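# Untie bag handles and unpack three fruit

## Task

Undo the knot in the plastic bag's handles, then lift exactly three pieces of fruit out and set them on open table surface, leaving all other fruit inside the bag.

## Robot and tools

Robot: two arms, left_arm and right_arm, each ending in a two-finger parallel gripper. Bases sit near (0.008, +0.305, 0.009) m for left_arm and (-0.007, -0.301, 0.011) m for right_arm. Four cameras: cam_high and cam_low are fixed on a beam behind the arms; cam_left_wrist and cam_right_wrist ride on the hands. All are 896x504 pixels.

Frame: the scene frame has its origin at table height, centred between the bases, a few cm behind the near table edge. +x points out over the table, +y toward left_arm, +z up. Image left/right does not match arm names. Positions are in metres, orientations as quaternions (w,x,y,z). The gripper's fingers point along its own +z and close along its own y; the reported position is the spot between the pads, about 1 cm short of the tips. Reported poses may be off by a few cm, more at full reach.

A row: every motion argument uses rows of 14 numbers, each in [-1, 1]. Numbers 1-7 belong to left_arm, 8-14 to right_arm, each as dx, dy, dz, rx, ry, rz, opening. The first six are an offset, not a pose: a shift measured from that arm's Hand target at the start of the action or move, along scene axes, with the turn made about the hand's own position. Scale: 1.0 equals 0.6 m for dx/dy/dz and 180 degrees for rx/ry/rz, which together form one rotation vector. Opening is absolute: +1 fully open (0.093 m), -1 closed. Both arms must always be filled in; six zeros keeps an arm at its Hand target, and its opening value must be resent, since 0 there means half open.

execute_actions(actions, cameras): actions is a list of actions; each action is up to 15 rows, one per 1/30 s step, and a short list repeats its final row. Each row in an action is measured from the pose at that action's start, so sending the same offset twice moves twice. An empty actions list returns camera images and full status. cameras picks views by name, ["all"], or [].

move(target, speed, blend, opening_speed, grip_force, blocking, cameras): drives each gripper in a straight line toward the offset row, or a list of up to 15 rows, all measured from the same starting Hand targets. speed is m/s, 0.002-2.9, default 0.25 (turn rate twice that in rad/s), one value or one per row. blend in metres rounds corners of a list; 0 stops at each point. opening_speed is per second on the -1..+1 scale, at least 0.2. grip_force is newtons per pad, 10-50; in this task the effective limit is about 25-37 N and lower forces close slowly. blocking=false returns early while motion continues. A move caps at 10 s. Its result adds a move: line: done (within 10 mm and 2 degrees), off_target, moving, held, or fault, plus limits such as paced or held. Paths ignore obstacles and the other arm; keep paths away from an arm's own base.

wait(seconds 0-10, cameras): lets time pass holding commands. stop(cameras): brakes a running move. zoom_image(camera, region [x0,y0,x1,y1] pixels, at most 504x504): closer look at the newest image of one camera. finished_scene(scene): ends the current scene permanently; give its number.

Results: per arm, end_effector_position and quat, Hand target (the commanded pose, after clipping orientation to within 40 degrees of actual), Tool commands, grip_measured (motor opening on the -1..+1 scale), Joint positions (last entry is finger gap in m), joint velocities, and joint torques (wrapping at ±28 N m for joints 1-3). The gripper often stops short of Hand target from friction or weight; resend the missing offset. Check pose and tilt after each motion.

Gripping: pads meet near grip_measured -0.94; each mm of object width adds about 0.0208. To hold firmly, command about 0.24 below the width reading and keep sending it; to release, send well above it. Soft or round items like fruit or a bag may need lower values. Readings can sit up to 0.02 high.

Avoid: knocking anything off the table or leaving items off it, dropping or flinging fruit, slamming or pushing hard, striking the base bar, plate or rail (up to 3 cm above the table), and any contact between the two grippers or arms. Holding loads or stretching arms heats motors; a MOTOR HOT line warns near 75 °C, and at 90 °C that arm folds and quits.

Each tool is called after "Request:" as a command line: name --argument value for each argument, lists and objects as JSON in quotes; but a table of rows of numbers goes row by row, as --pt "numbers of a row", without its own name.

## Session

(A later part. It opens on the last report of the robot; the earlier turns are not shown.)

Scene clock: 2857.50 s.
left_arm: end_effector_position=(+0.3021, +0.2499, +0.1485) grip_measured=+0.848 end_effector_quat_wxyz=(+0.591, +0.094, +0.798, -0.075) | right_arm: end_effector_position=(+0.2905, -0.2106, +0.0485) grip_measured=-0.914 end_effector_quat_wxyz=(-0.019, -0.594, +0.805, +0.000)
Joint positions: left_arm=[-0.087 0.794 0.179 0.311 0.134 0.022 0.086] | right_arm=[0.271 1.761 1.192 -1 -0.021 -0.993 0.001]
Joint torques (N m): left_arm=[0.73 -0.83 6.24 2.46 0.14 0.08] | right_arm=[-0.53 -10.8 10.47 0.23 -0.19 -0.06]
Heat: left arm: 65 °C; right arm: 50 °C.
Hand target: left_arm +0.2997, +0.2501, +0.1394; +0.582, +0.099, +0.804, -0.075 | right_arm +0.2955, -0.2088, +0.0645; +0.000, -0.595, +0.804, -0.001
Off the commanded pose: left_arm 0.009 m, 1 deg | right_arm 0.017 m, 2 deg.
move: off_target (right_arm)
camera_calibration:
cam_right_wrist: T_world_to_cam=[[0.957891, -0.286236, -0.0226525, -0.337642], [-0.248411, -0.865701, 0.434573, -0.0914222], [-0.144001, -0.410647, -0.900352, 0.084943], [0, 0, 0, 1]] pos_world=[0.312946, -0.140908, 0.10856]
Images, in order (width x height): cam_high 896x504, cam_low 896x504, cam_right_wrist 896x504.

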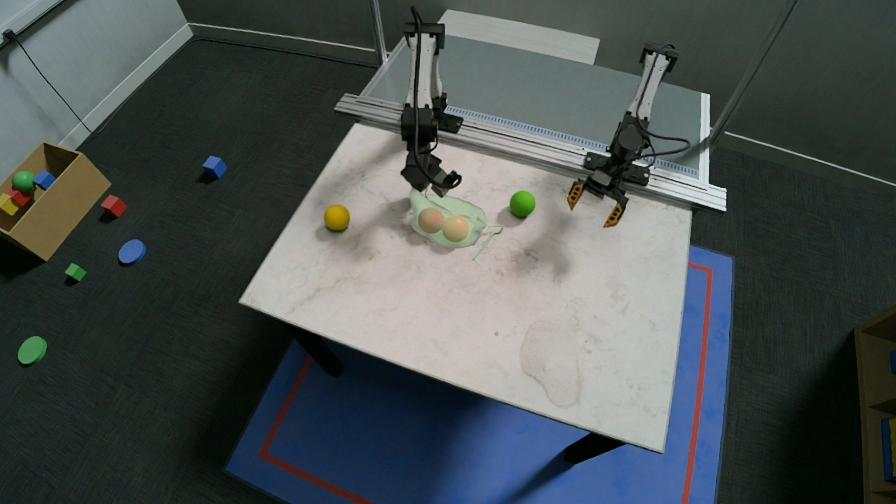

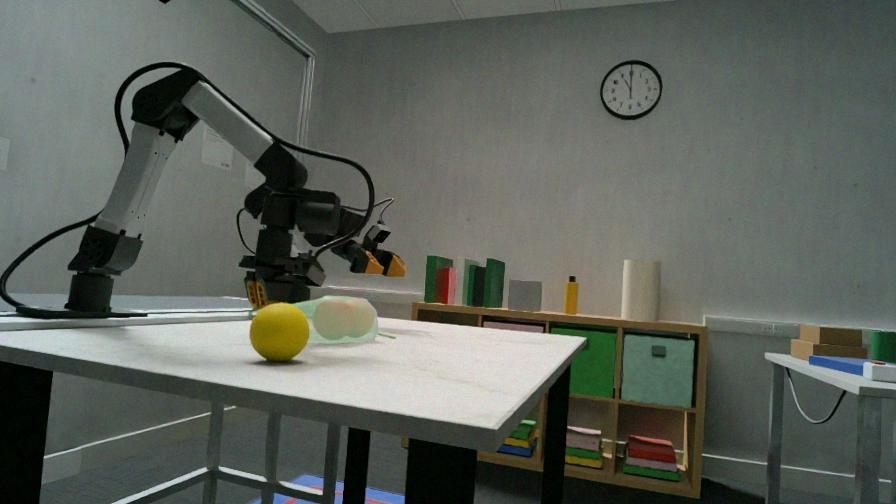

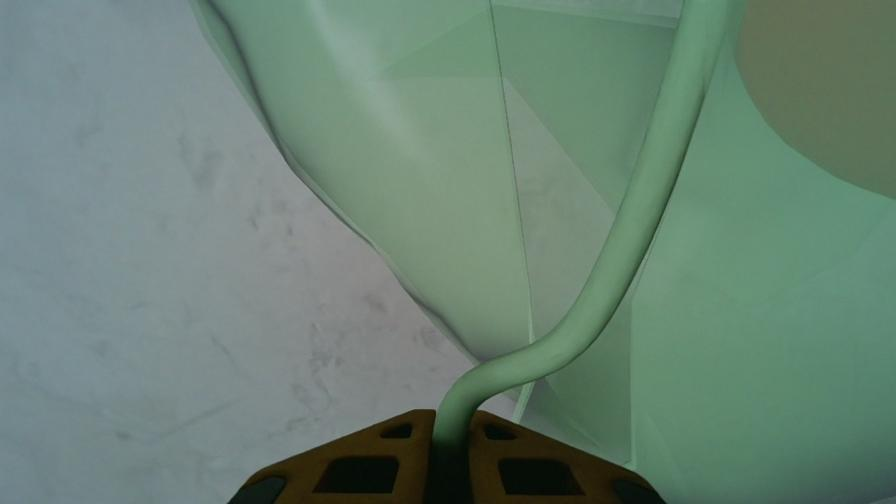

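Request:
move --pt "0 0 0 0 0 0 0.85 0.09 -0.07 0 0 0 0 -1" --pt "0 0 0 0 0 0 0.85 0.19 -0.07 0 0 0 0 -1" --speed 0.08 --blend '[0.02,0]' --cameras '["cam_right_wrist","cam_high","cam_low"]'

Request:
zoom_image --camera "cam_high" --region '[370, 150, 510, 285]'

Request:
zoom_image --camera "cam_low" --region '[240, 230, 420, 370]'

Scene clock: 2875.50 s.
left_arm: end_effector_position=(+0.3021, +0.2499, +0.1485) grip_measured=+0.848 end_effector_quat_wxyz=(+0.591, +0.094, +0.798, -0.075) | right_arm: end_effector_position=(+0.4070, -0.2478, +0.0641) grip_measured=-0.914 end_effector_quat_wxyz=(+0.002, -0.597, +0.802, -0.008)
Joint positions: left_arm=[-0.087 0.794 0.179 0.311 0.134 0.022 0.086] | right_arm=[0.103 2.106 1.738 -1.159 -0.028 -1.167 0.001]
Joint torques (N m): left_arm=[0.75 -0.79 6.2 2.46 0.14 0.08] | right_arm=[-1.1 -9.17 11.47 0.26 -0.13 -0.09]
Heat: left arm: 65 °C; right arm: 54 °C.
Hand target: left_arm +0.2997, +0.2501, +0.1394; +0.582, +0.099, +0.804, -0.075 | right_arm +0.4096, -0.2509, +0.0645; +0.000, -0.595, +0.804, -0.001
Off the commanded pose: left_arm 0.009 m, 1 deg | right_arm 0.004 m, 1 deg.
move: done
camera_calibration:
cam_right_wrist: T_world_to_cam=[[0.960239, -0.278729, 0.0158254, -0.461002], [-0.260044, -0.872363, 0.413956, -0.0970756], [-0.101576, -0.401612, -0.910159, 0.0860874], [0, 0, 0, 1]] pos_world=[0.426172, -0.178606, 0.125834]
Images, in order (width x height): cam_high 896x504, cam_low 896x504, cam_right_wrist 896x504.

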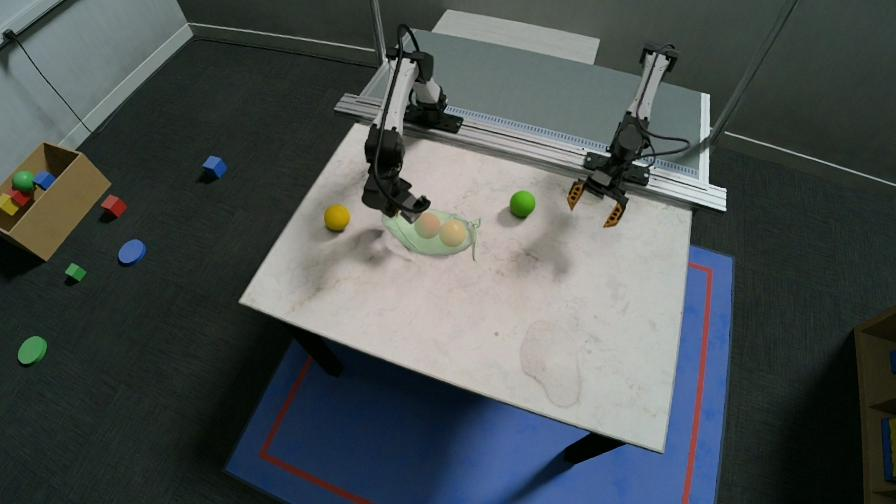

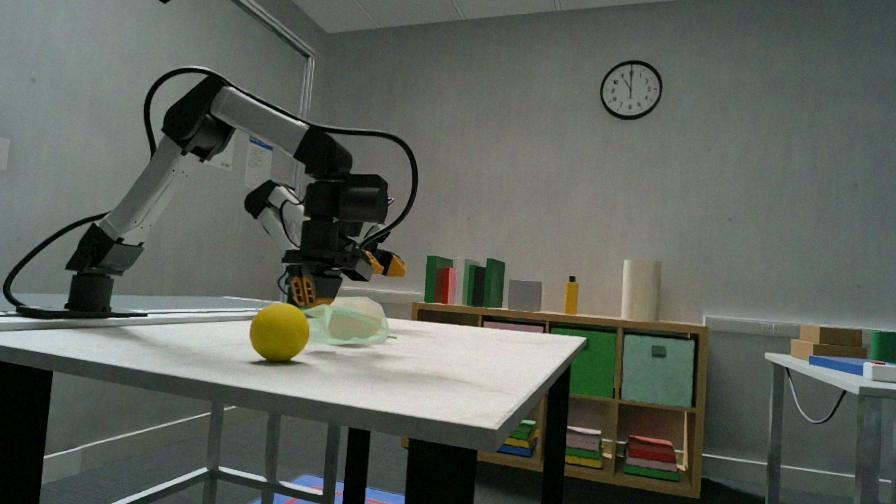

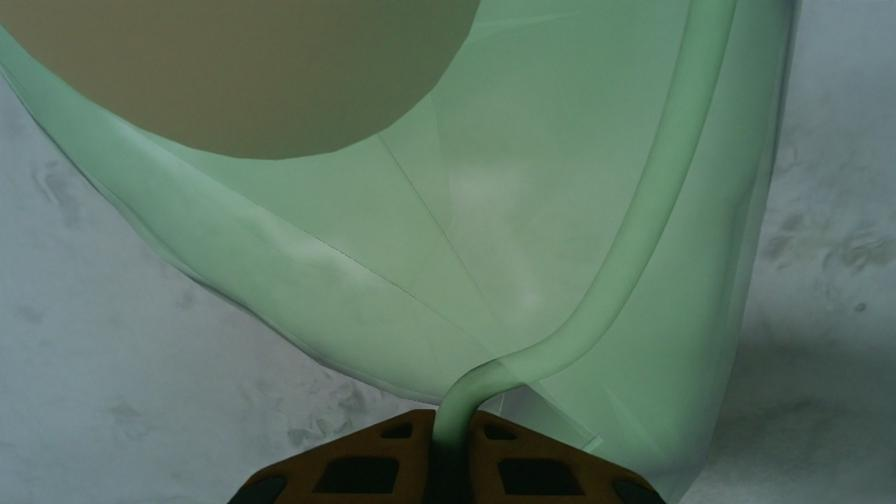

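Scaled by 3.600 from the camera's 896x504 image, which has a finer 1280x720 frame.

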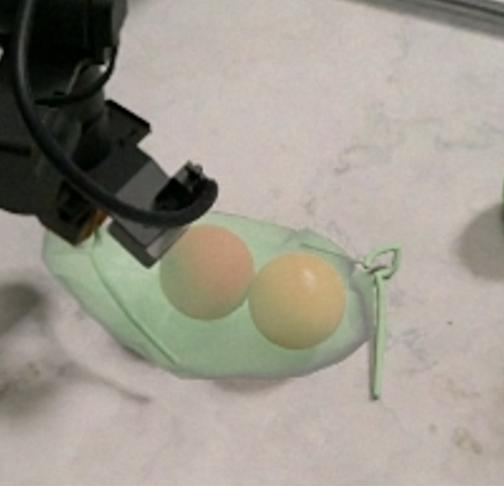

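Scaled by 2.800 from the camera's 896x504 image, which has a finer 1280x720 frame.

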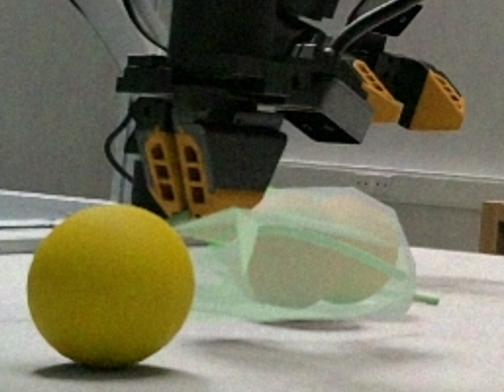

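Request:
move --target '[0,0,0,0,0,0,0.85,0,-0.01,-0.07,0,0,0,-1]' --speed 0.08

Request:
move --target '[0,0,0,0,0,0,0.85,0,0,0,0,0,0,-0.5]' --opening_speed 0.5

Request:
move --pt "0 0 0 0 0 0 0.85 0 0 0.22 0 0 0 -0.5" --pt "0 0 0 0 0 0 0.85 -0.05 0.0 0.3 0 0 0 0.3" --speed 0.12 --blend '[0.03,0]' --cameras '["cam_right_wrist","cam_high","cam_low"]'

Request:
zoom_image --camera "cam_high" --region '[370, 150, 510, 285]'

Request:
zoom_image --camera "cam_low" --region '[240, 230, 420, 370]'

Scene clock: 2887.07 s.
left_arm: end_effector_position=(+0.3021, +0.2499, +0.1485) grip_measured=+0.848 end_effector_quat_wxyz=(+0.591, +0.094, +0.798, -0.075) | right_arm: end_effector_position=(+0.4112, -0.2528, +0.0316) grip_measured=-0.914 end_effector_quat_wxyz=(+0.003, -0.597, +0.802, -0.009)
Joint positions: left_arm=[-0.087 0.794 0.179 0.311 0.134 0.022 0.086] | right_arm=[0.093 2.147 1.67 -1.048 -0.028 -1.177 0.001]
Joint torques (N m): left_arm=[0.77 -0.76 6.26 2.46 0.15 0.07] | right_arm=[-1.17 -9.78 6.78 0.69 -0.17 -0.08]
Heat: left arm: 65 °C; right arm: 54 °C.
Hand target: left_arm +0.2997, +0.2501, +0.1394; +0.582, +0.099, +0.804, -0.075 | right_arm +0.4095, -0.2569, +0.0225; +0.000, -0.595, +0.804, -0.001
Off the commanded pose: left_arm 0.009 m, 1 deg | right_arm 0.010 m, 1 deg.
move: done

Scene clock: 2888.27 s.
left_arm: end_effector_position=(+0.3021, +0.2499, +0.1485) grip_measured=+0.848 end_effector_quat_wxyz=(+0.591, +0.094, +0.798, -0.075) | right_arm: end_effector_position=(+0.4114, -0.2528, +0.0316) grip_measured=-0.501 end_effector_quat_wxyz=(+0.004, -0.597, +0.802, -0.009)
Joint positions: left_arm=[-0.087 0.794 0.179 0.311 0.134 0.022 0.086] | right_arm=[0.093 2.147 1.67 -1.048 -0.028 -1.177 0.021]
Joint torques (N m): left_arm=[0.79 -0.81 6.23 2.46 0.14 0.09] | right_arm=[-1.11 -9.88 6.87 0.7 -0.14 -0.09]
Heat: left arm: 65 °C; right arm: 54 °C.
Hand target: left_arm +0.2997, +0.2501, +0.1394; +0.582, +0.099, +0.804, -0.075 | right_arm +0.4095, -0.2569, +0.0225; +0.000, -0.595, +0.804, -0.001
Off the commanded pose: left_arm 0.009 m, 1 deg | right_arm 0.010 m, 1 deg.
move: done

Scene clock: 2890.93 s.
left_arm: end_effector_position=(+0.3021, +0.2499, +0.1485) grip_measured=+0.848 end_effector_quat_wxyz=(+0.591, +0.094, +0.798, -0.075) | right_arm: end_effector_position=(+0.3884, -0.2529, +0.1968) grip_measured=+0.299 end_effector_quat_wxyz=(+0.031, -0.597, +0.801, -0.026)
Joint positions: left_arm=[-0.087 0.794 0.179 0.311 0.134 0.022 0.086] | right_arm=[0.081 1.992 2.092 -1.561 -0.029 -1.188 0.06]
Joint torques (N m): left_arm=[0.83 -0.75 6.27 2.45 0.15 0.08] | right_arm=[-1.2 -12.31 6.38 0.48 -0.14 -0.04]
Heat: left arm: 65 °C; right arm: 54 °C.
Hand target: left_arm +0.2997, +0.2501, +0.1394; +0.582, +0.099, +0.804, -0.075 | right_arm +0.3795, -0.2570, +0.2024; -0.001, -0.595, +0.804, -0.001
Off the commanded pose: left_arm 0.009 m, 1 deg | right_arm 0.011 m, 5 deg.
joint sent to its limit (right arm) — joint 4 (wrist pitch), lower limit. The joint targets are off in orientation, not in position.
move: off_target (right_arm); blend cut to 0.0283 m at target 1; target 2's new opening was sent with right_arm's hand 0.011 m and 5 deg from that target
camera_calibration:
cam_right_wrist: T_world_to_cam=[[0.957714, -0.276775, 0.0786069, -0.457553], [-0.28506, -0.875687, 0.38976, -0.147661], [-0.0390409, -0.395687, -0.917555, 0.181559], [0, 0, 0, 1]] pos_world=[0.403201, -0.184104, 0.26011]
Images, in order (width x height): cam_high 896x504, cam_low 896x504, cam_right_wrist 896x504.

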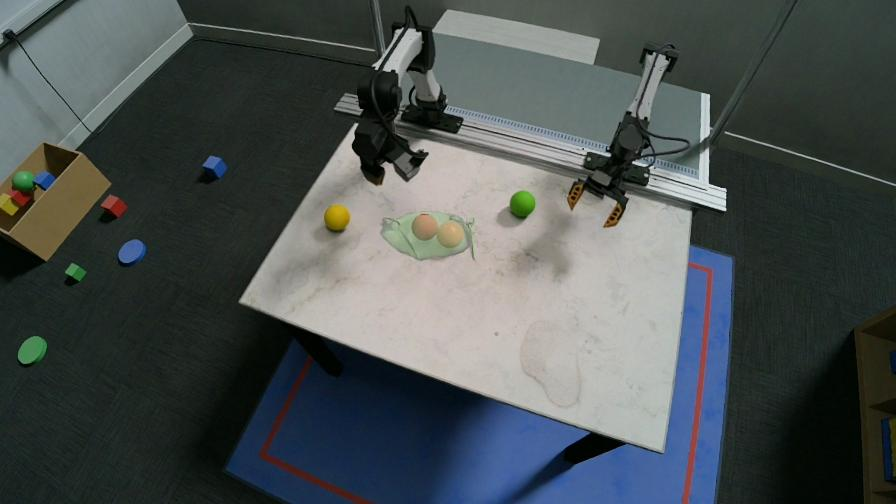

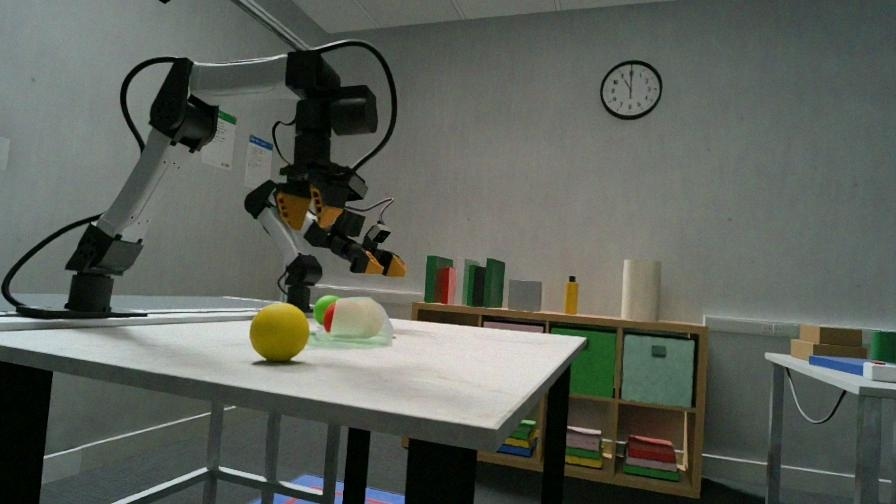

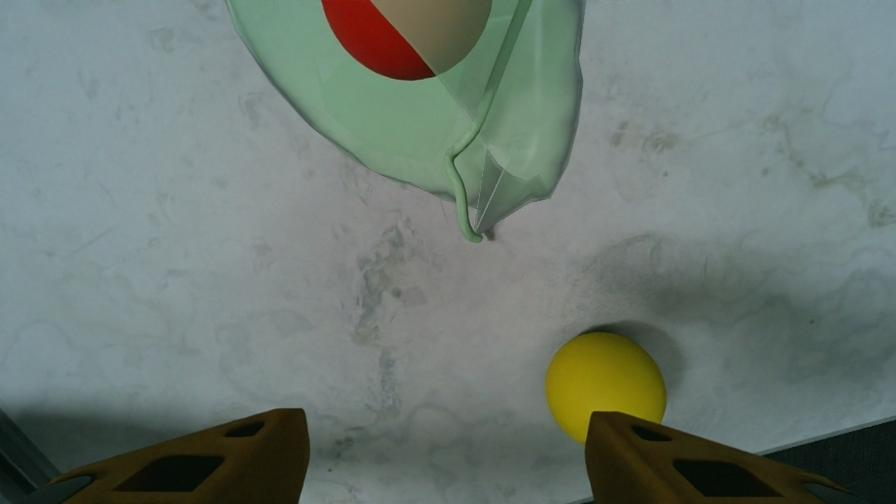

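Scaled by 3.600 from the camera's 896x504 image, which has a finer 1280x720 frame.

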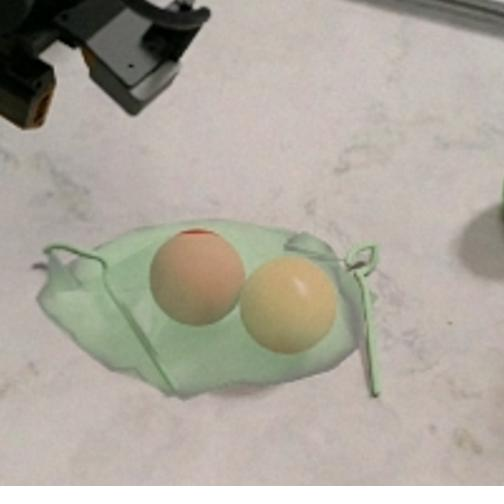

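Scaled by 2.800 from the camera's 896x504 image, which has a finer 1280x720 frame.

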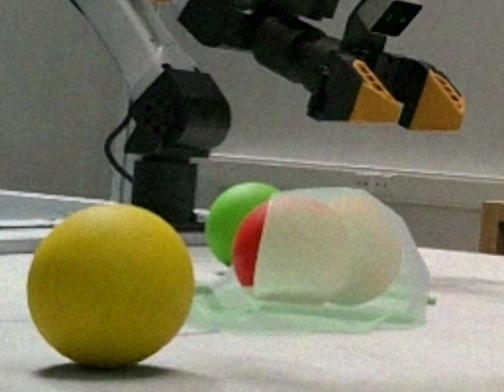

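Request:
move --target '[0,0,0,0,0,0,0.85,-0.02,0.153,-0.04,0,0,-0.267,0.85]' --speed 0.15 --cameras '["cam_right_wrist"]'

Scene clock: 2920.33 s.
left_arm: end_effector_position=(+0.3021, +0.2499, +0.1485) grip_measured=+0.848 end_effector_quat_wxyz=(+0.591, +0.094, +0.798, -0.075) | right_arm: end_effector_position=(+0.3708, -0.1650, +0.1832) grip_measured=+0.849 end_effector_quat_wxyz=(+0.022, -0.220, +0.975, +0.000)
Joint positions: left_arm=[-0.087 0.794 0.179 0.311 0.134 0.022 0.086] | right_arm=[0.311 2.019 2.092 -1.561 -0.029 -0.122 0.086]
Joint torques (N m): left_arm=[0.72 -0.79 6.3 2.47 0.13 0.09] | right_arm=[0.06 -8.76 8.53 0.47 -0.04 0.05]
Heat: left arm: 65 °C; right arm: 51 °C.
Hand target: left_arm +0.2997, +0.2501, +0.1394; +0.582, +0.099, +0.804, -0.075 | right_arm +0.3675, -0.1651, +0.1784; -0.001, -0.216, +0.976, -0.001
Off the commanded pose: left_arm 0.009 m, 1 deg | right_arm 0.006 m, 3 deg.
joint sent to its limit (right arm) — joint 4 (wrist pitch), lower limit. The joint targets still meet the commanded pose.
move: off_target (right_arm)
camera_calibration:
cam_right_wrist: T_world_to_cam=[[0.437108, -0.899362, 0.00920937, -0.312281], [-0.837831, -0.403436, 0.367801, 0.21654], [-0.327071, -0.168485, -0.929859, 0.349763], [0, 0, 0, 1]] pos_world=[0.432322, -0.134563, 0.248462]
Images, in order (width x height): cam_right_wrist 896x504.

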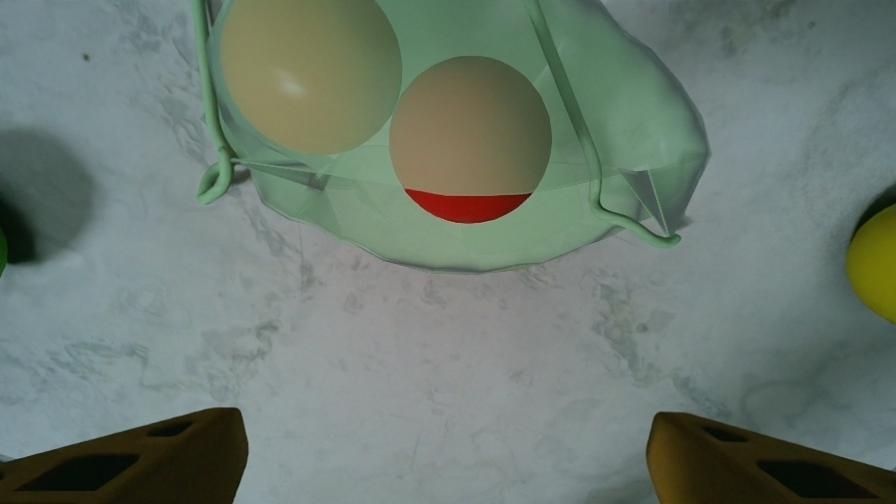

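Request:
move --target '[0,0,0,0,0,0,0.85,-0.0575,-0.048,-0.09,0.106,-0.2265,0,0.75]' --speed 0.2 --cameras '["cam_right_wrist","cam_low"]'

Request:
zoom_image --camera "cam_low" --region '[220, 200, 430, 370]'

Scene clock: 3006.83 s.
left_arm: end_effector_position=(+0.3021, +0.2499, +0.1485) grip_measured=+0.848 end_effector_quat_wxyz=(+0.591, +0.094, +0.798, -0.075) | right_arm: end_effector_position=(+0.3344, -0.1920, +0.1217) grip_measured=+0.751 end_effector_quat_wxyz=(+0.363, -0.200, +0.906, +0.080)
Joint positions: left_arm=[-0.087 0.794 0.179 0.311 0.134 0.022 0.086] | right_arm=[0.206 1.266 0.735 -0.251 -0.178 -0.135 0.081]
Joint torques (N m): left_arm=[0.73 -0.77 6.2 2.46 0.13 0.09] | right_arm=[-0.91 -6.45 7.64 2.37 -0.19 -0.04]
Heat: left arm: 65 °C; right arm: 51 °C.
Hand target: left_arm +0.2997, +0.2501, +0.1394; +0.582, +0.099, +0.804, -0.075 | right_arm +0.3330, -0.1939, +0.1244; +0.373, -0.199, +0.902, +0.083
Off the commanded pose: left_arm 0.009 m, 1 deg | right_arm 0.004 m, 1 deg.
move: done
camera_calibration:
cam_right_wrist: T_world_to_cam=[[0.427728, -0.903885, 0.00639579, -0.317527], [-0.850632, -0.404901, -0.335381, 0.287344], [0.305735, 0.138011, -0.942061, 0.124782], [0, 0, 0, 1]] pos_world=[0.342088, -0.187884, 0.215953]
Images, in order (width x height): cam_low 896x504, cam_right_wrist 896x504.

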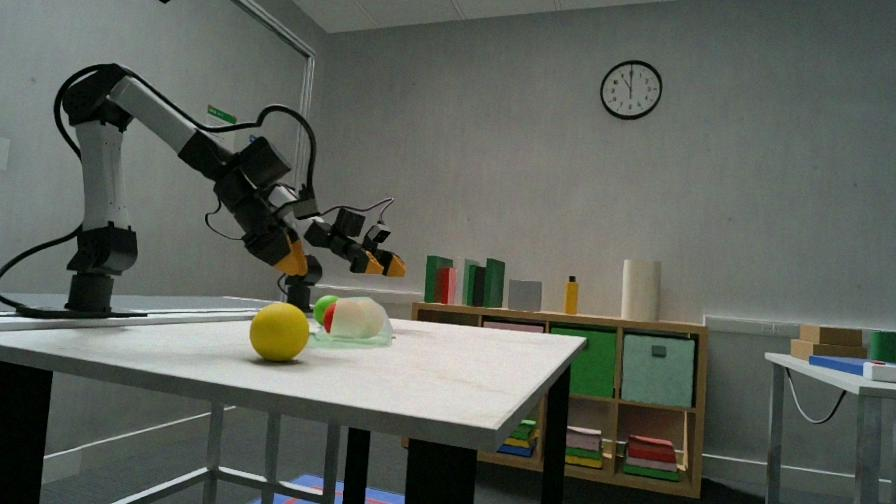

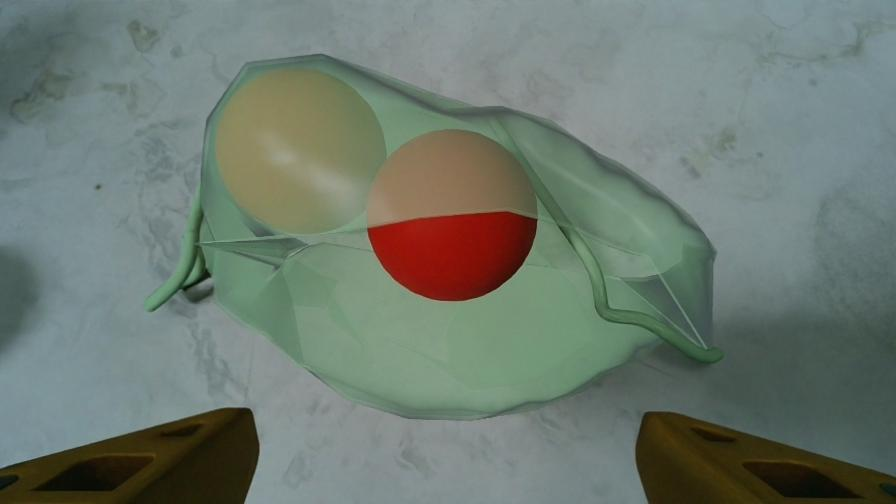

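Scaled by 2.400 from the camera's 896x504 image, which has a finer 1280x720 frame.

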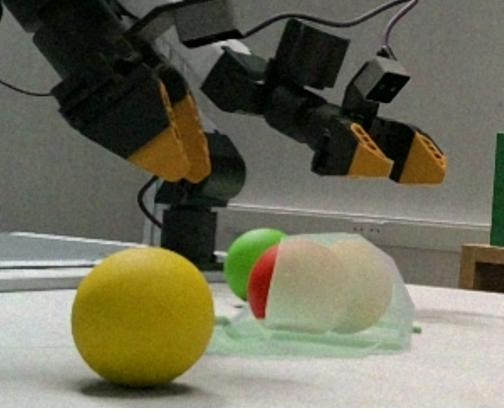

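Request:
move --pt "0 0 0 0 0 0 0.85 0.0 0.0 -0.09 0 0 0 0.75" --pt "0 0 0 0 0 0 0.85 0.03 0.01 -0.14 0 0 0 0.75" --speed 0.1 --blend '[0.02,0]' --cameras '["cam_right_wrist","cam_low"]'

Request:
zoom_image --camera "cam_low" --region '[220, 200, 430, 370]'

Scene clock: 3045.33 s.
left_arm: end_effector_position=(+0.3021, +0.2499, +0.1485) grip_measured=+0.848 end_effector_quat_wxyz=(+0.591, +0.094, +0.798, -0.075) | right_arm: end_effector_position=(+0.3541, -0.1881, +0.0467) grip_measured=+0.751 end_effector_quat_wxyz=(+0.377, -0.202, +0.900, +0.082)
Joint positions: left_arm=[-0.087 0.794 0.179 0.311 0.134 0.022 0.086] | right_arm=[0.212 1.526 0.58 0.195 -0.178 -0.131 0.081]
Joint torques (N m): left_arm=[0.75 -0.75 6.17 2.47 0.14 0.07] | right_arm=[0.18 -4.81 6.6 2.41 -0.01 0.06]
Heat: left arm: 65 °C; right arm: 51 °C.
Hand target: left_arm +0.2997, +0.2501, +0.1394; +0.582, +0.099, +0.804, -0.075 | right_arm +0.3510, -0.1880, +0.0405; +0.373, -0.199, +0.902, +0.083
Off the commanded pose: left_arm 0.009 m, 1 deg | right_arm 0.007 m, 1 deg.
move: done; blend cut to 0.0177 m at target 1
camera_calibration:
cam_right_wrist: T_world_to_cam=[[0.431692, -0.901964, 0.0101163, -0.323168], [-0.838739, -0.405508, -0.363429, 0.277489], [0.331902, 0.148405, -0.931567, 0.039841], [0, 0, 0, 1]] pos_world=[0.359027, -0.184874, 0.141231]
Images, in order (width x height): cam_low 896x504, cam_right_wrist 896x504.

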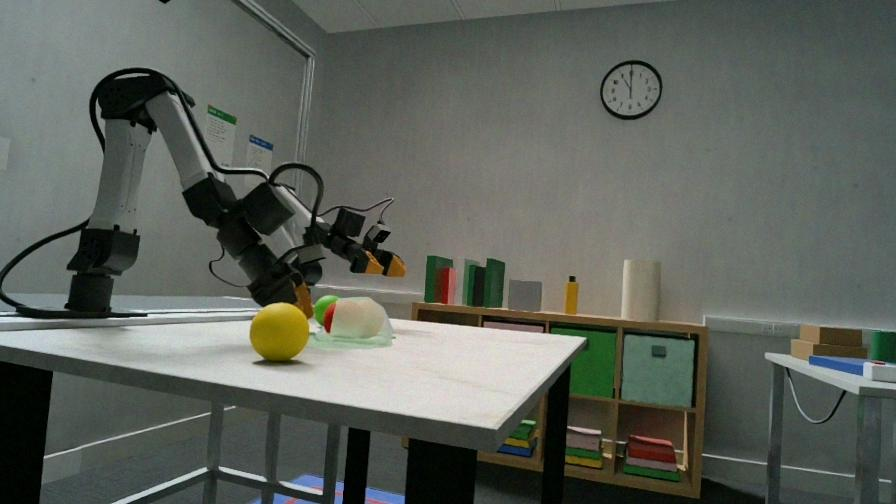

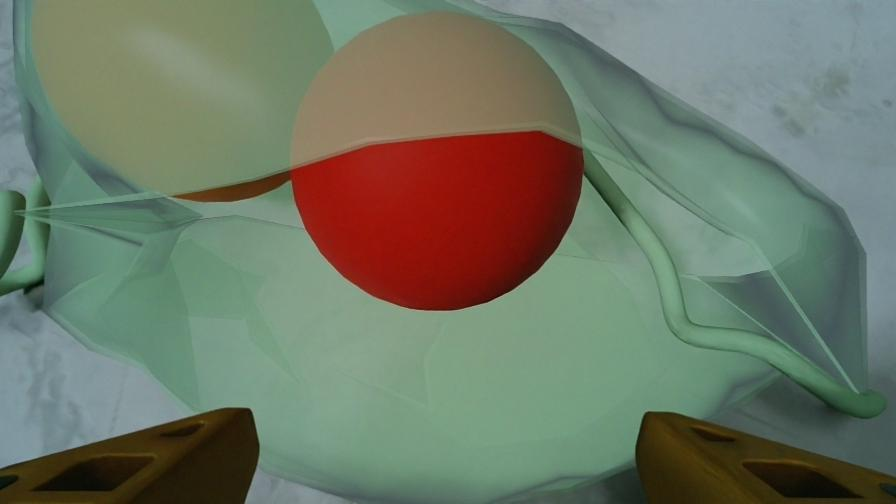

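Scaled by 2.400 from the camera's 896x504 image, which has a finer 1280x720 frame.

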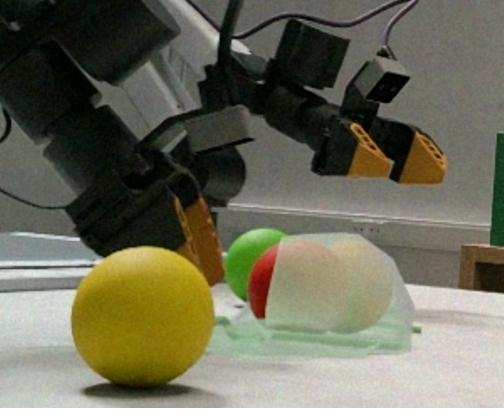

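Request:
move --target '[0,0,0,0,0,0,0.85,0.06,0.031,-0.005,0,0,0,0.75]' --speed 0.06 --cameras '["cam_right_wrist","cam_low"]'

Request:
zoom_image --camera "cam_low" --region '[220, 200, 430, 370]'

Scene clock: 3063.77 s.
left_arm: end_effector_position=(+0.3021, +0.2499, +0.1485) grip_measured=+0.848 end_effector_quat_wxyz=(+0.591, +0.094, +0.798, -0.075) | right_arm: end_effector_position=(+0.3761, -0.1717, +0.0316) grip_measured=+0.751 end_effector_quat_wxyz=(+0.361, -0.204, +0.906, +0.087)
Joint positions: left_arm=[-0.087 0.794 0.179 0.311 0.134 0.022 0.086] | right_arm=[0.248 1.67 0.685 0.204 -0.163 -0.107 0.081]
Joint torques (N m): left_arm=[0.68 -0.76 6.27 2.47 0.15 0.07] | right_arm=[0.21 -5.74 10.76 2.31 0.1 0.06]
Heat: left arm: 65 °C; right arm: 51 °C.
Hand target: left_arm +0.2997, +0.2501, +0.1394; +0.582, +0.099, +0.804, -0.075 | right_arm +0.3871, -0.1694, +0.0375; +0.373, -0.199, +0.902, +0.083
Off the commanded pose: left_arm 0.009 m, 1 deg | right_arm 0.013 m, 2 deg.
move: off_target (right_arm)
camera_calibration:
cam_right_wrist: T_world_to_cam=[[0.437731, -0.899098, -0.00374012, -0.319043], [-0.848274, -0.411601, -0.33319, 0.298648], [0.298031, 0.14902, -0.942852, 0.0292089], [0, 0, 0, 1]] pos_world=[0.384286, -0.16828, 0.125853]
Images, in order (width x height): cam_low 896x504, cam_right_wrist 896x504.

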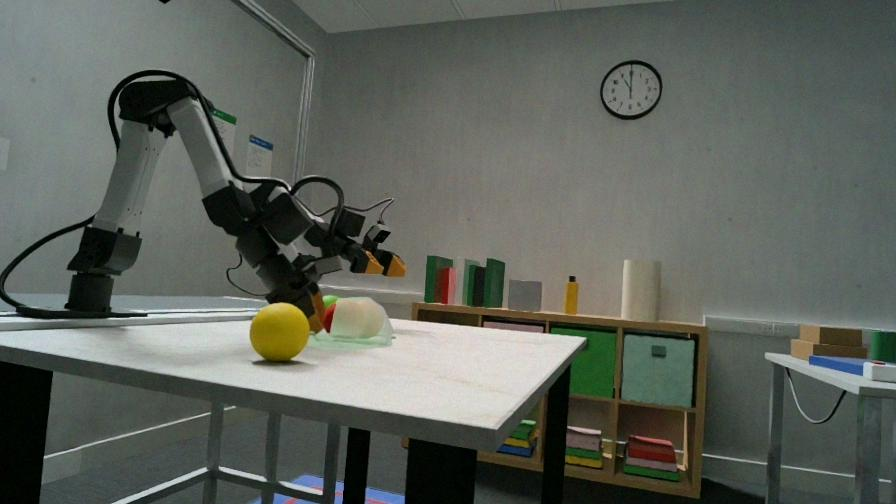

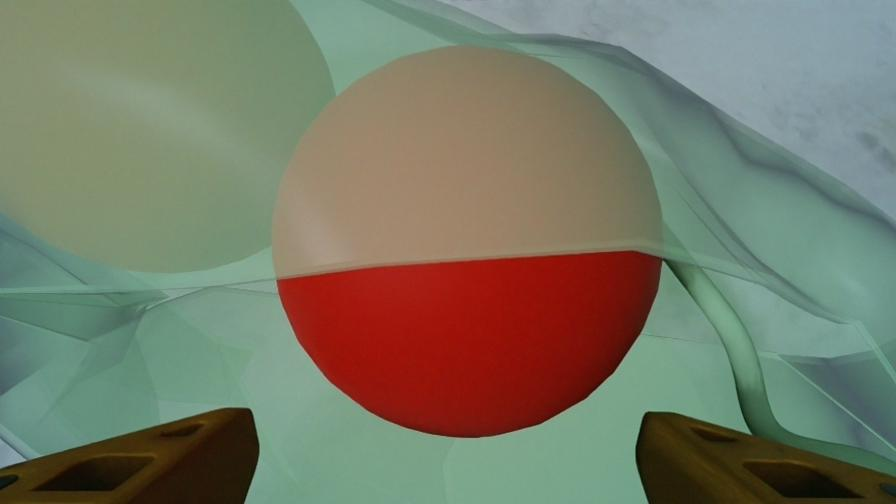

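Scaled by 2.400 from the camera's 896x504 image, which has a finer 1280x720 frame.

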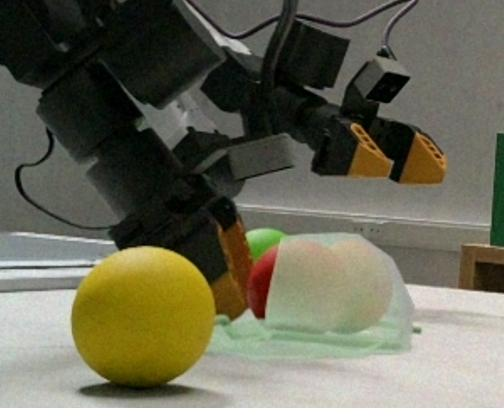

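Request:
move --pt "0 0 0 0 0 0 0.85 0.012 0.003 0.02 0 0 0 0.78" --pt "0 0 0 0 0 0 0.85 0.05 0.017 0.02 0 0 0 0.78" --speed 0.06 --cameras '["cam_right_wrist","cam_low"]'

Request:
zoom_image --camera "cam_low" --region '[220, 200, 430, 370]'

Scene clock: 3082.37 s.
left_arm: end_effector_position=(+0.3021, +0.2499, +0.1485) grip_measured=+0.848 end_effector_quat_wxyz=(+0.591, +0.094, +0.798, -0.075) | right_arm: end_effector_position=(+0.4114, -0.1599, +0.0486) grip_measured=+0.778 end_effector_quat_wxyz=(+0.375, -0.204, +0.900, +0.087)
Joint positions: left_arm=[-0.087 0.794 0.179 0.311 0.134 0.022 0.086] | right_arm=[0.253 1.739 0.835 0.156 -0.159 -0.103 0.083]
Joint torques (N m): left_arm=[0.72 -0.77 6.22 2.46 0.14 0.09] | right_arm=[0.12 -6.6 11.3 1.98 0.09 0.1]
Heat: left arm: 65 °C; right arm: 52 °C.
Hand target: left_arm +0.2997, +0.2501, +0.1394; +0.582, +0.099, +0.804, -0.075 | right_arm +0.4170, -0.1591, +0.0494; +0.373, -0.200, +0.902, +0.083
Off the commanded pose: left_arm 0.009 m, 1 deg | right_arm 0.006 m, 1 deg.
move: done
camera_calibration:
cam_right_wrist: T_world_to_cam=[[0.438744, -0.898609, 0.00251161, -0.32452], [-0.837274, -0.409809, -0.361979, 0.336236], [0.326307, 0.156713, -0.932183, 0.0219976], [0, 0, 0, 1]] pos_world=[0.416724, -0.157271, 0.143031]
Images, in order (width x height): cam_low 896x504, cam_right_wrist 896x504.

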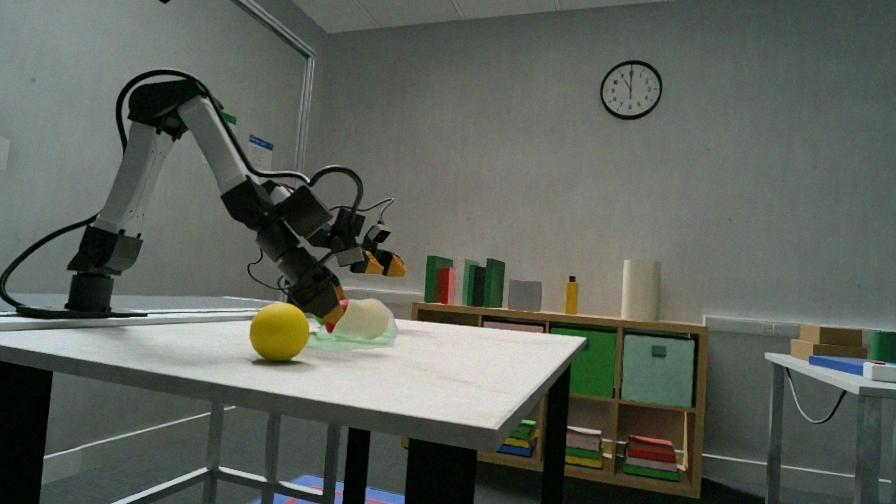

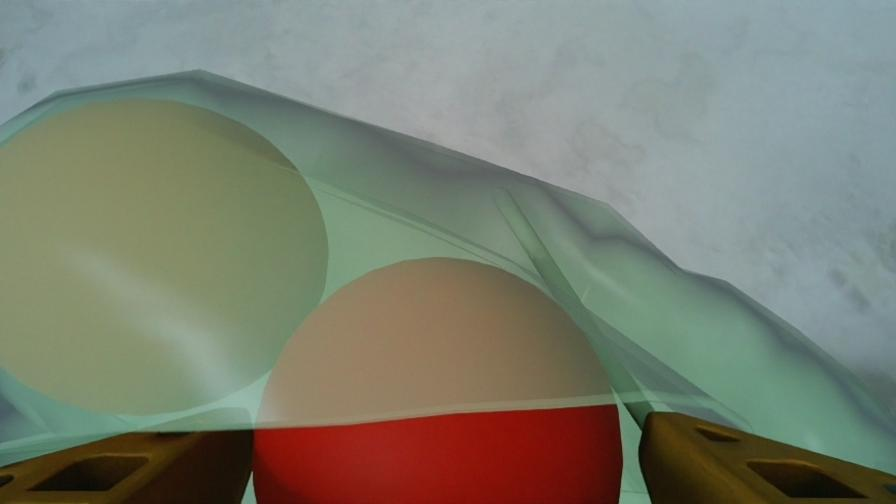

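Scaled by 2.400 from the camera's 896x504 image, which has a finer 1280x720 frame.

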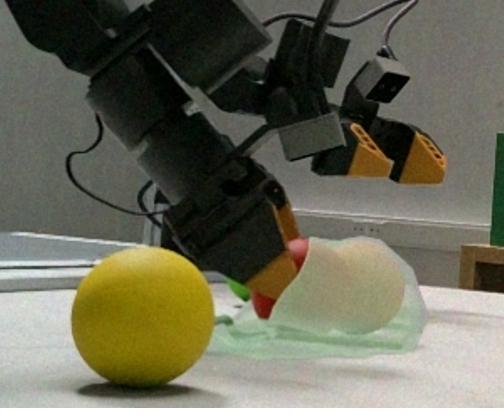

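Request:
move --target '[0,0,0,0,0,0,0.85,0.008,0.003,-0.02,0,0,0,0.78]' --speed 0.05 --cameras '["cam_right_wrist","cam_low"]'

Request:
zoom_image --camera "cam_low" --region '[220, 200, 430, 370]'

Scene clock: 3089.53 s.
left_arm: end_effector_position=(+0.3021, +0.2499, +0.1485) grip_measured=+0.848 end_effector_quat_wxyz=(+0.591, +0.094, +0.798, -0.075) | right_arm: end_effector_position=(+0.4089, -0.1604, +0.0301) grip_measured=+0.778 end_effector_quat_wxyz=(+0.357, -0.203, +0.908, +0.086)
Joint positions: left_arm=[-0.087 0.794 0.179 0.311 0.134 0.022 0.086] | right_arm=[0.256 1.787 0.835 0.165 -0.157 -0.101 0.083]
Joint torques (N m): left_arm=[0.69 -0.75 6.17 2.45 0.12 0.07] | right_arm=[0.13 -6.8 11.25 2.33 0.08 0.06]
Heat: left arm: 65 °C; right arm: 53 °C.
Hand target: left_arm +0.2997, +0.2501, +0.1394; +0.582, +0.099, +0.804, -0.075 | right_arm +0.4218, -0.1574, +0.0373; +0.373, -0.199, +0.903, +0.083
Off the commanded pose: left_arm 0.009 m, 1 deg | right_arm 0.015 m, 2 deg.
move: off_target (right_arm)
camera_calibration:
cam_right_wrist: T_world_to_cam=[[0.43732, -0.899291, -0.00517575, -0.323095], [-0.850943, -0.411933, -0.325896, 0.3315], [0.290943, 0.146925, -0.945392, 0.0189302], [0, 0, 0, 1]] pos_world=[0.417876, -0.156783, 0.124259]
Images, in order (width x height): cam_low 896x504, cam_right_wrist 896x504.

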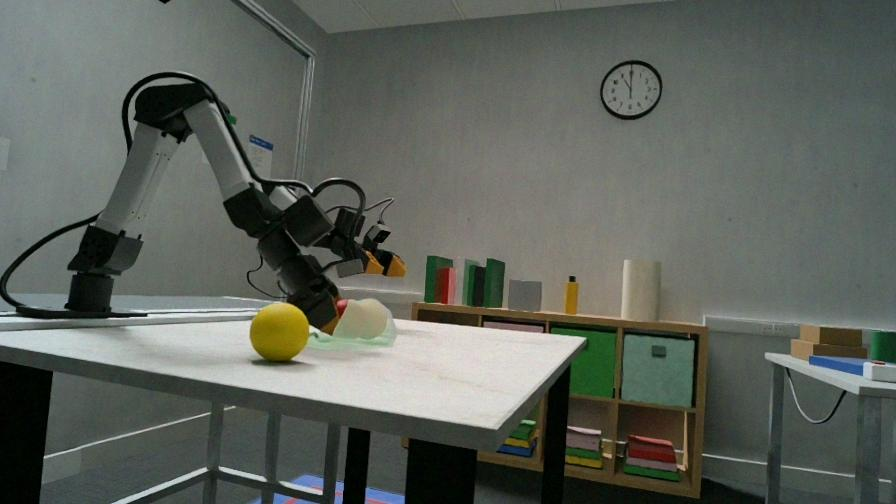

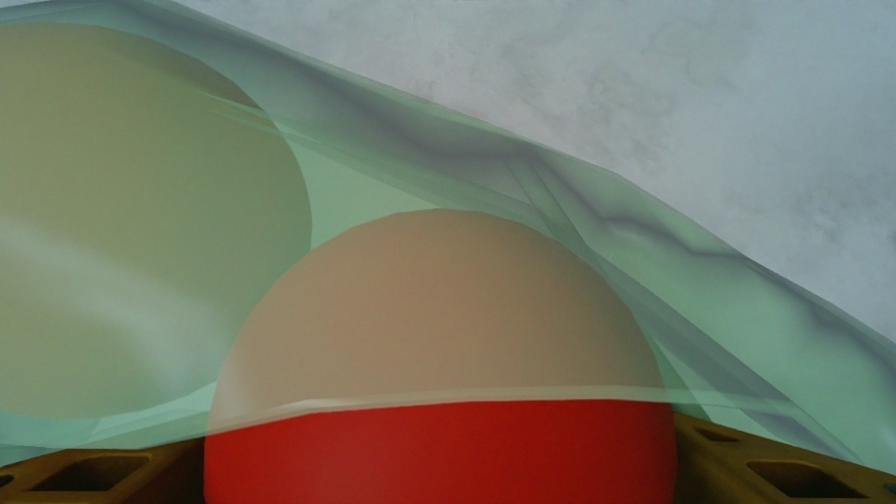

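Scaled by 2.400 from the camera's 896x504 image, which has a finer 1280x720 frame.

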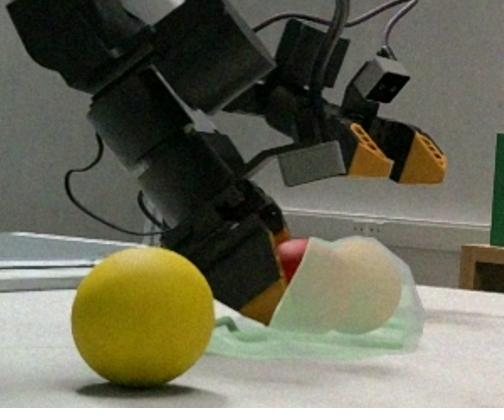

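Request:
move --target '[0,0,0,0,0,0,0.85,0.002,0.001,0.013,0,0,0,0.78]' --speed 0.05

Scene clock: 3098.53 s.
left_arm: end_effector_position=(+0.3021, +0.2499, +0.1485) grip_measured=+0.848 end_effector_quat_wxyz=(+0.591, +0.094, +0.798, -0.075) | right_arm: end_effector_position=(+0.4160, -0.1582, +0.0377) grip_measured=+0.778 end_effector_quat_wxyz=(+0.367, -0.204, +0.903, +0.087)
Joint positions: left_arm=[-0.087 0.794 0.179 0.311 0.134 0.022 0.086] | right_arm=[0.256 1.787 0.856 0.165 -0.157 -0.101 0.083]
Joint torques (N m): left_arm=[0.72 -0.76 6.19 2.45 0.13 0.08] | right_arm=[0.17 -8.46 11.07 1.97 0.11 0.09]
Heat: left arm: 65 °C; right arm: 54 °C.
Hand target: left_arm +0.2997, +0.2501, +0.1394; +0.582, +0.099, +0.804, -0.075 | right_arm +0.4230, -0.1567, +0.0452; +0.373, -0.199, +0.902, +0.083
Off the commanded pose: left_arm 0.009 m, 1 deg | right_arm 0.010 m, 1 deg.
move: done

Request:
move --target '[0,0,0,0,0,0,0.85,0,0,0,0,0,0,0.2]' --opening_speed 0.4 --cameras '["cam_right_wrist","cam_low"]'

Request:
zoom_image --camera "cam_low" --region '[220, 200, 430, 370]'

Scene clock: 3105.23 s.
left_arm: end_effector_position=(+0.3021, +0.2499, +0.1485) grip_measured=+0.848 end_effector_quat_wxyz=(+0.591, +0.094, +0.798, -0.075) | right_arm: end_effector_position=(+0.4160, -0.1583, +0.0376) grip_measured=+0.341 end_effector_quat_wxyz=(+0.367, -0.204, +0.904, +0.087)
Joint positions: left_arm=[-0.087 0.794 0.179 0.311 0.134 0.022 0.086] | right_arm=[0.256 1.787 0.856 0.165 -0.157 -0.101 0.062]
Joint torques (N m): left_arm=[0.75 -0.75 6.26 2.45 0.15 0.08] | right_arm=[0.05 -8.38 11.1 1.96 0.1 0.11]
Heat: left arm: 65 °C; right arm: 55 °C.
Hand target: left_arm +0.2997, +0.2501, +0.1394; +0.582, +0.099, +0.804, -0.075 | right_arm +0.4230, -0.1567, +0.0452; +0.373, -0.199, +0.902, +0.083
Off the commanded pose: left_arm 0.009 m, 1 deg | right_arm 0.010 m, 1 deg.
move: done
camera_calibration:
cam_right_wrist: T_world_to_cam=[[0.437774, -0.899084, -0.000879556, -0.32449], [-0.843825, -0.41053, -0.345579, 0.338873], [0.310343, 0.152028, -0.938389, 0.0161145], [0, 0, 0, 1]] pos_world=[0.423002, -0.155076, 0.131944]
Images, in order (width x height): cam_low 896x504, cam_right_wrist 896x504.

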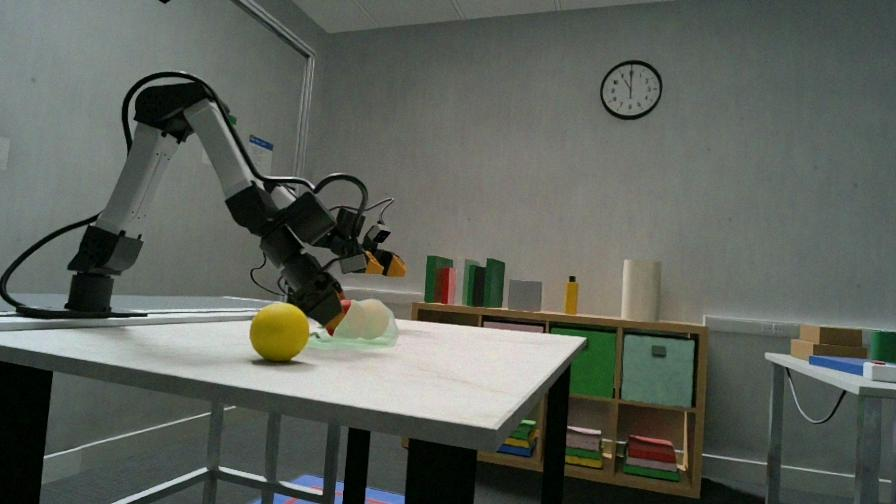

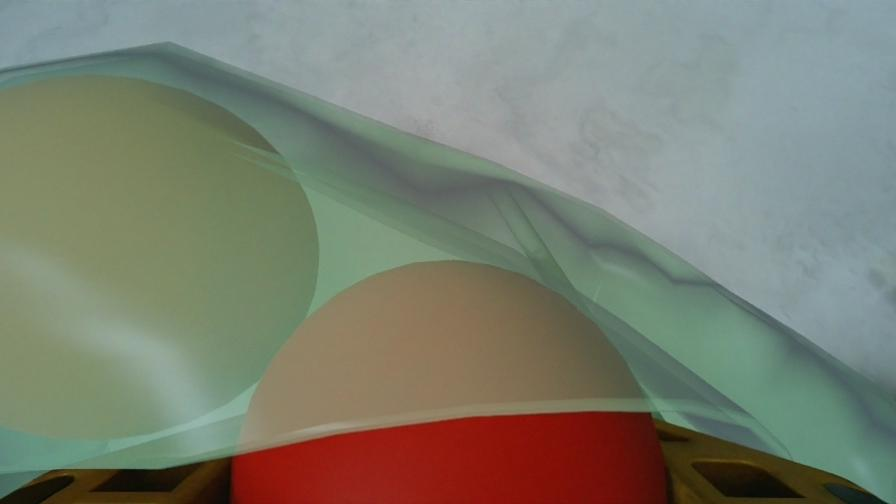

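Scaled by 2.400 from the camera's 896x504 image, which has a finer 1280x720 frame.

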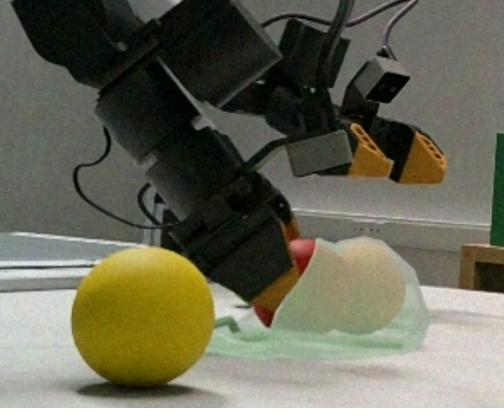

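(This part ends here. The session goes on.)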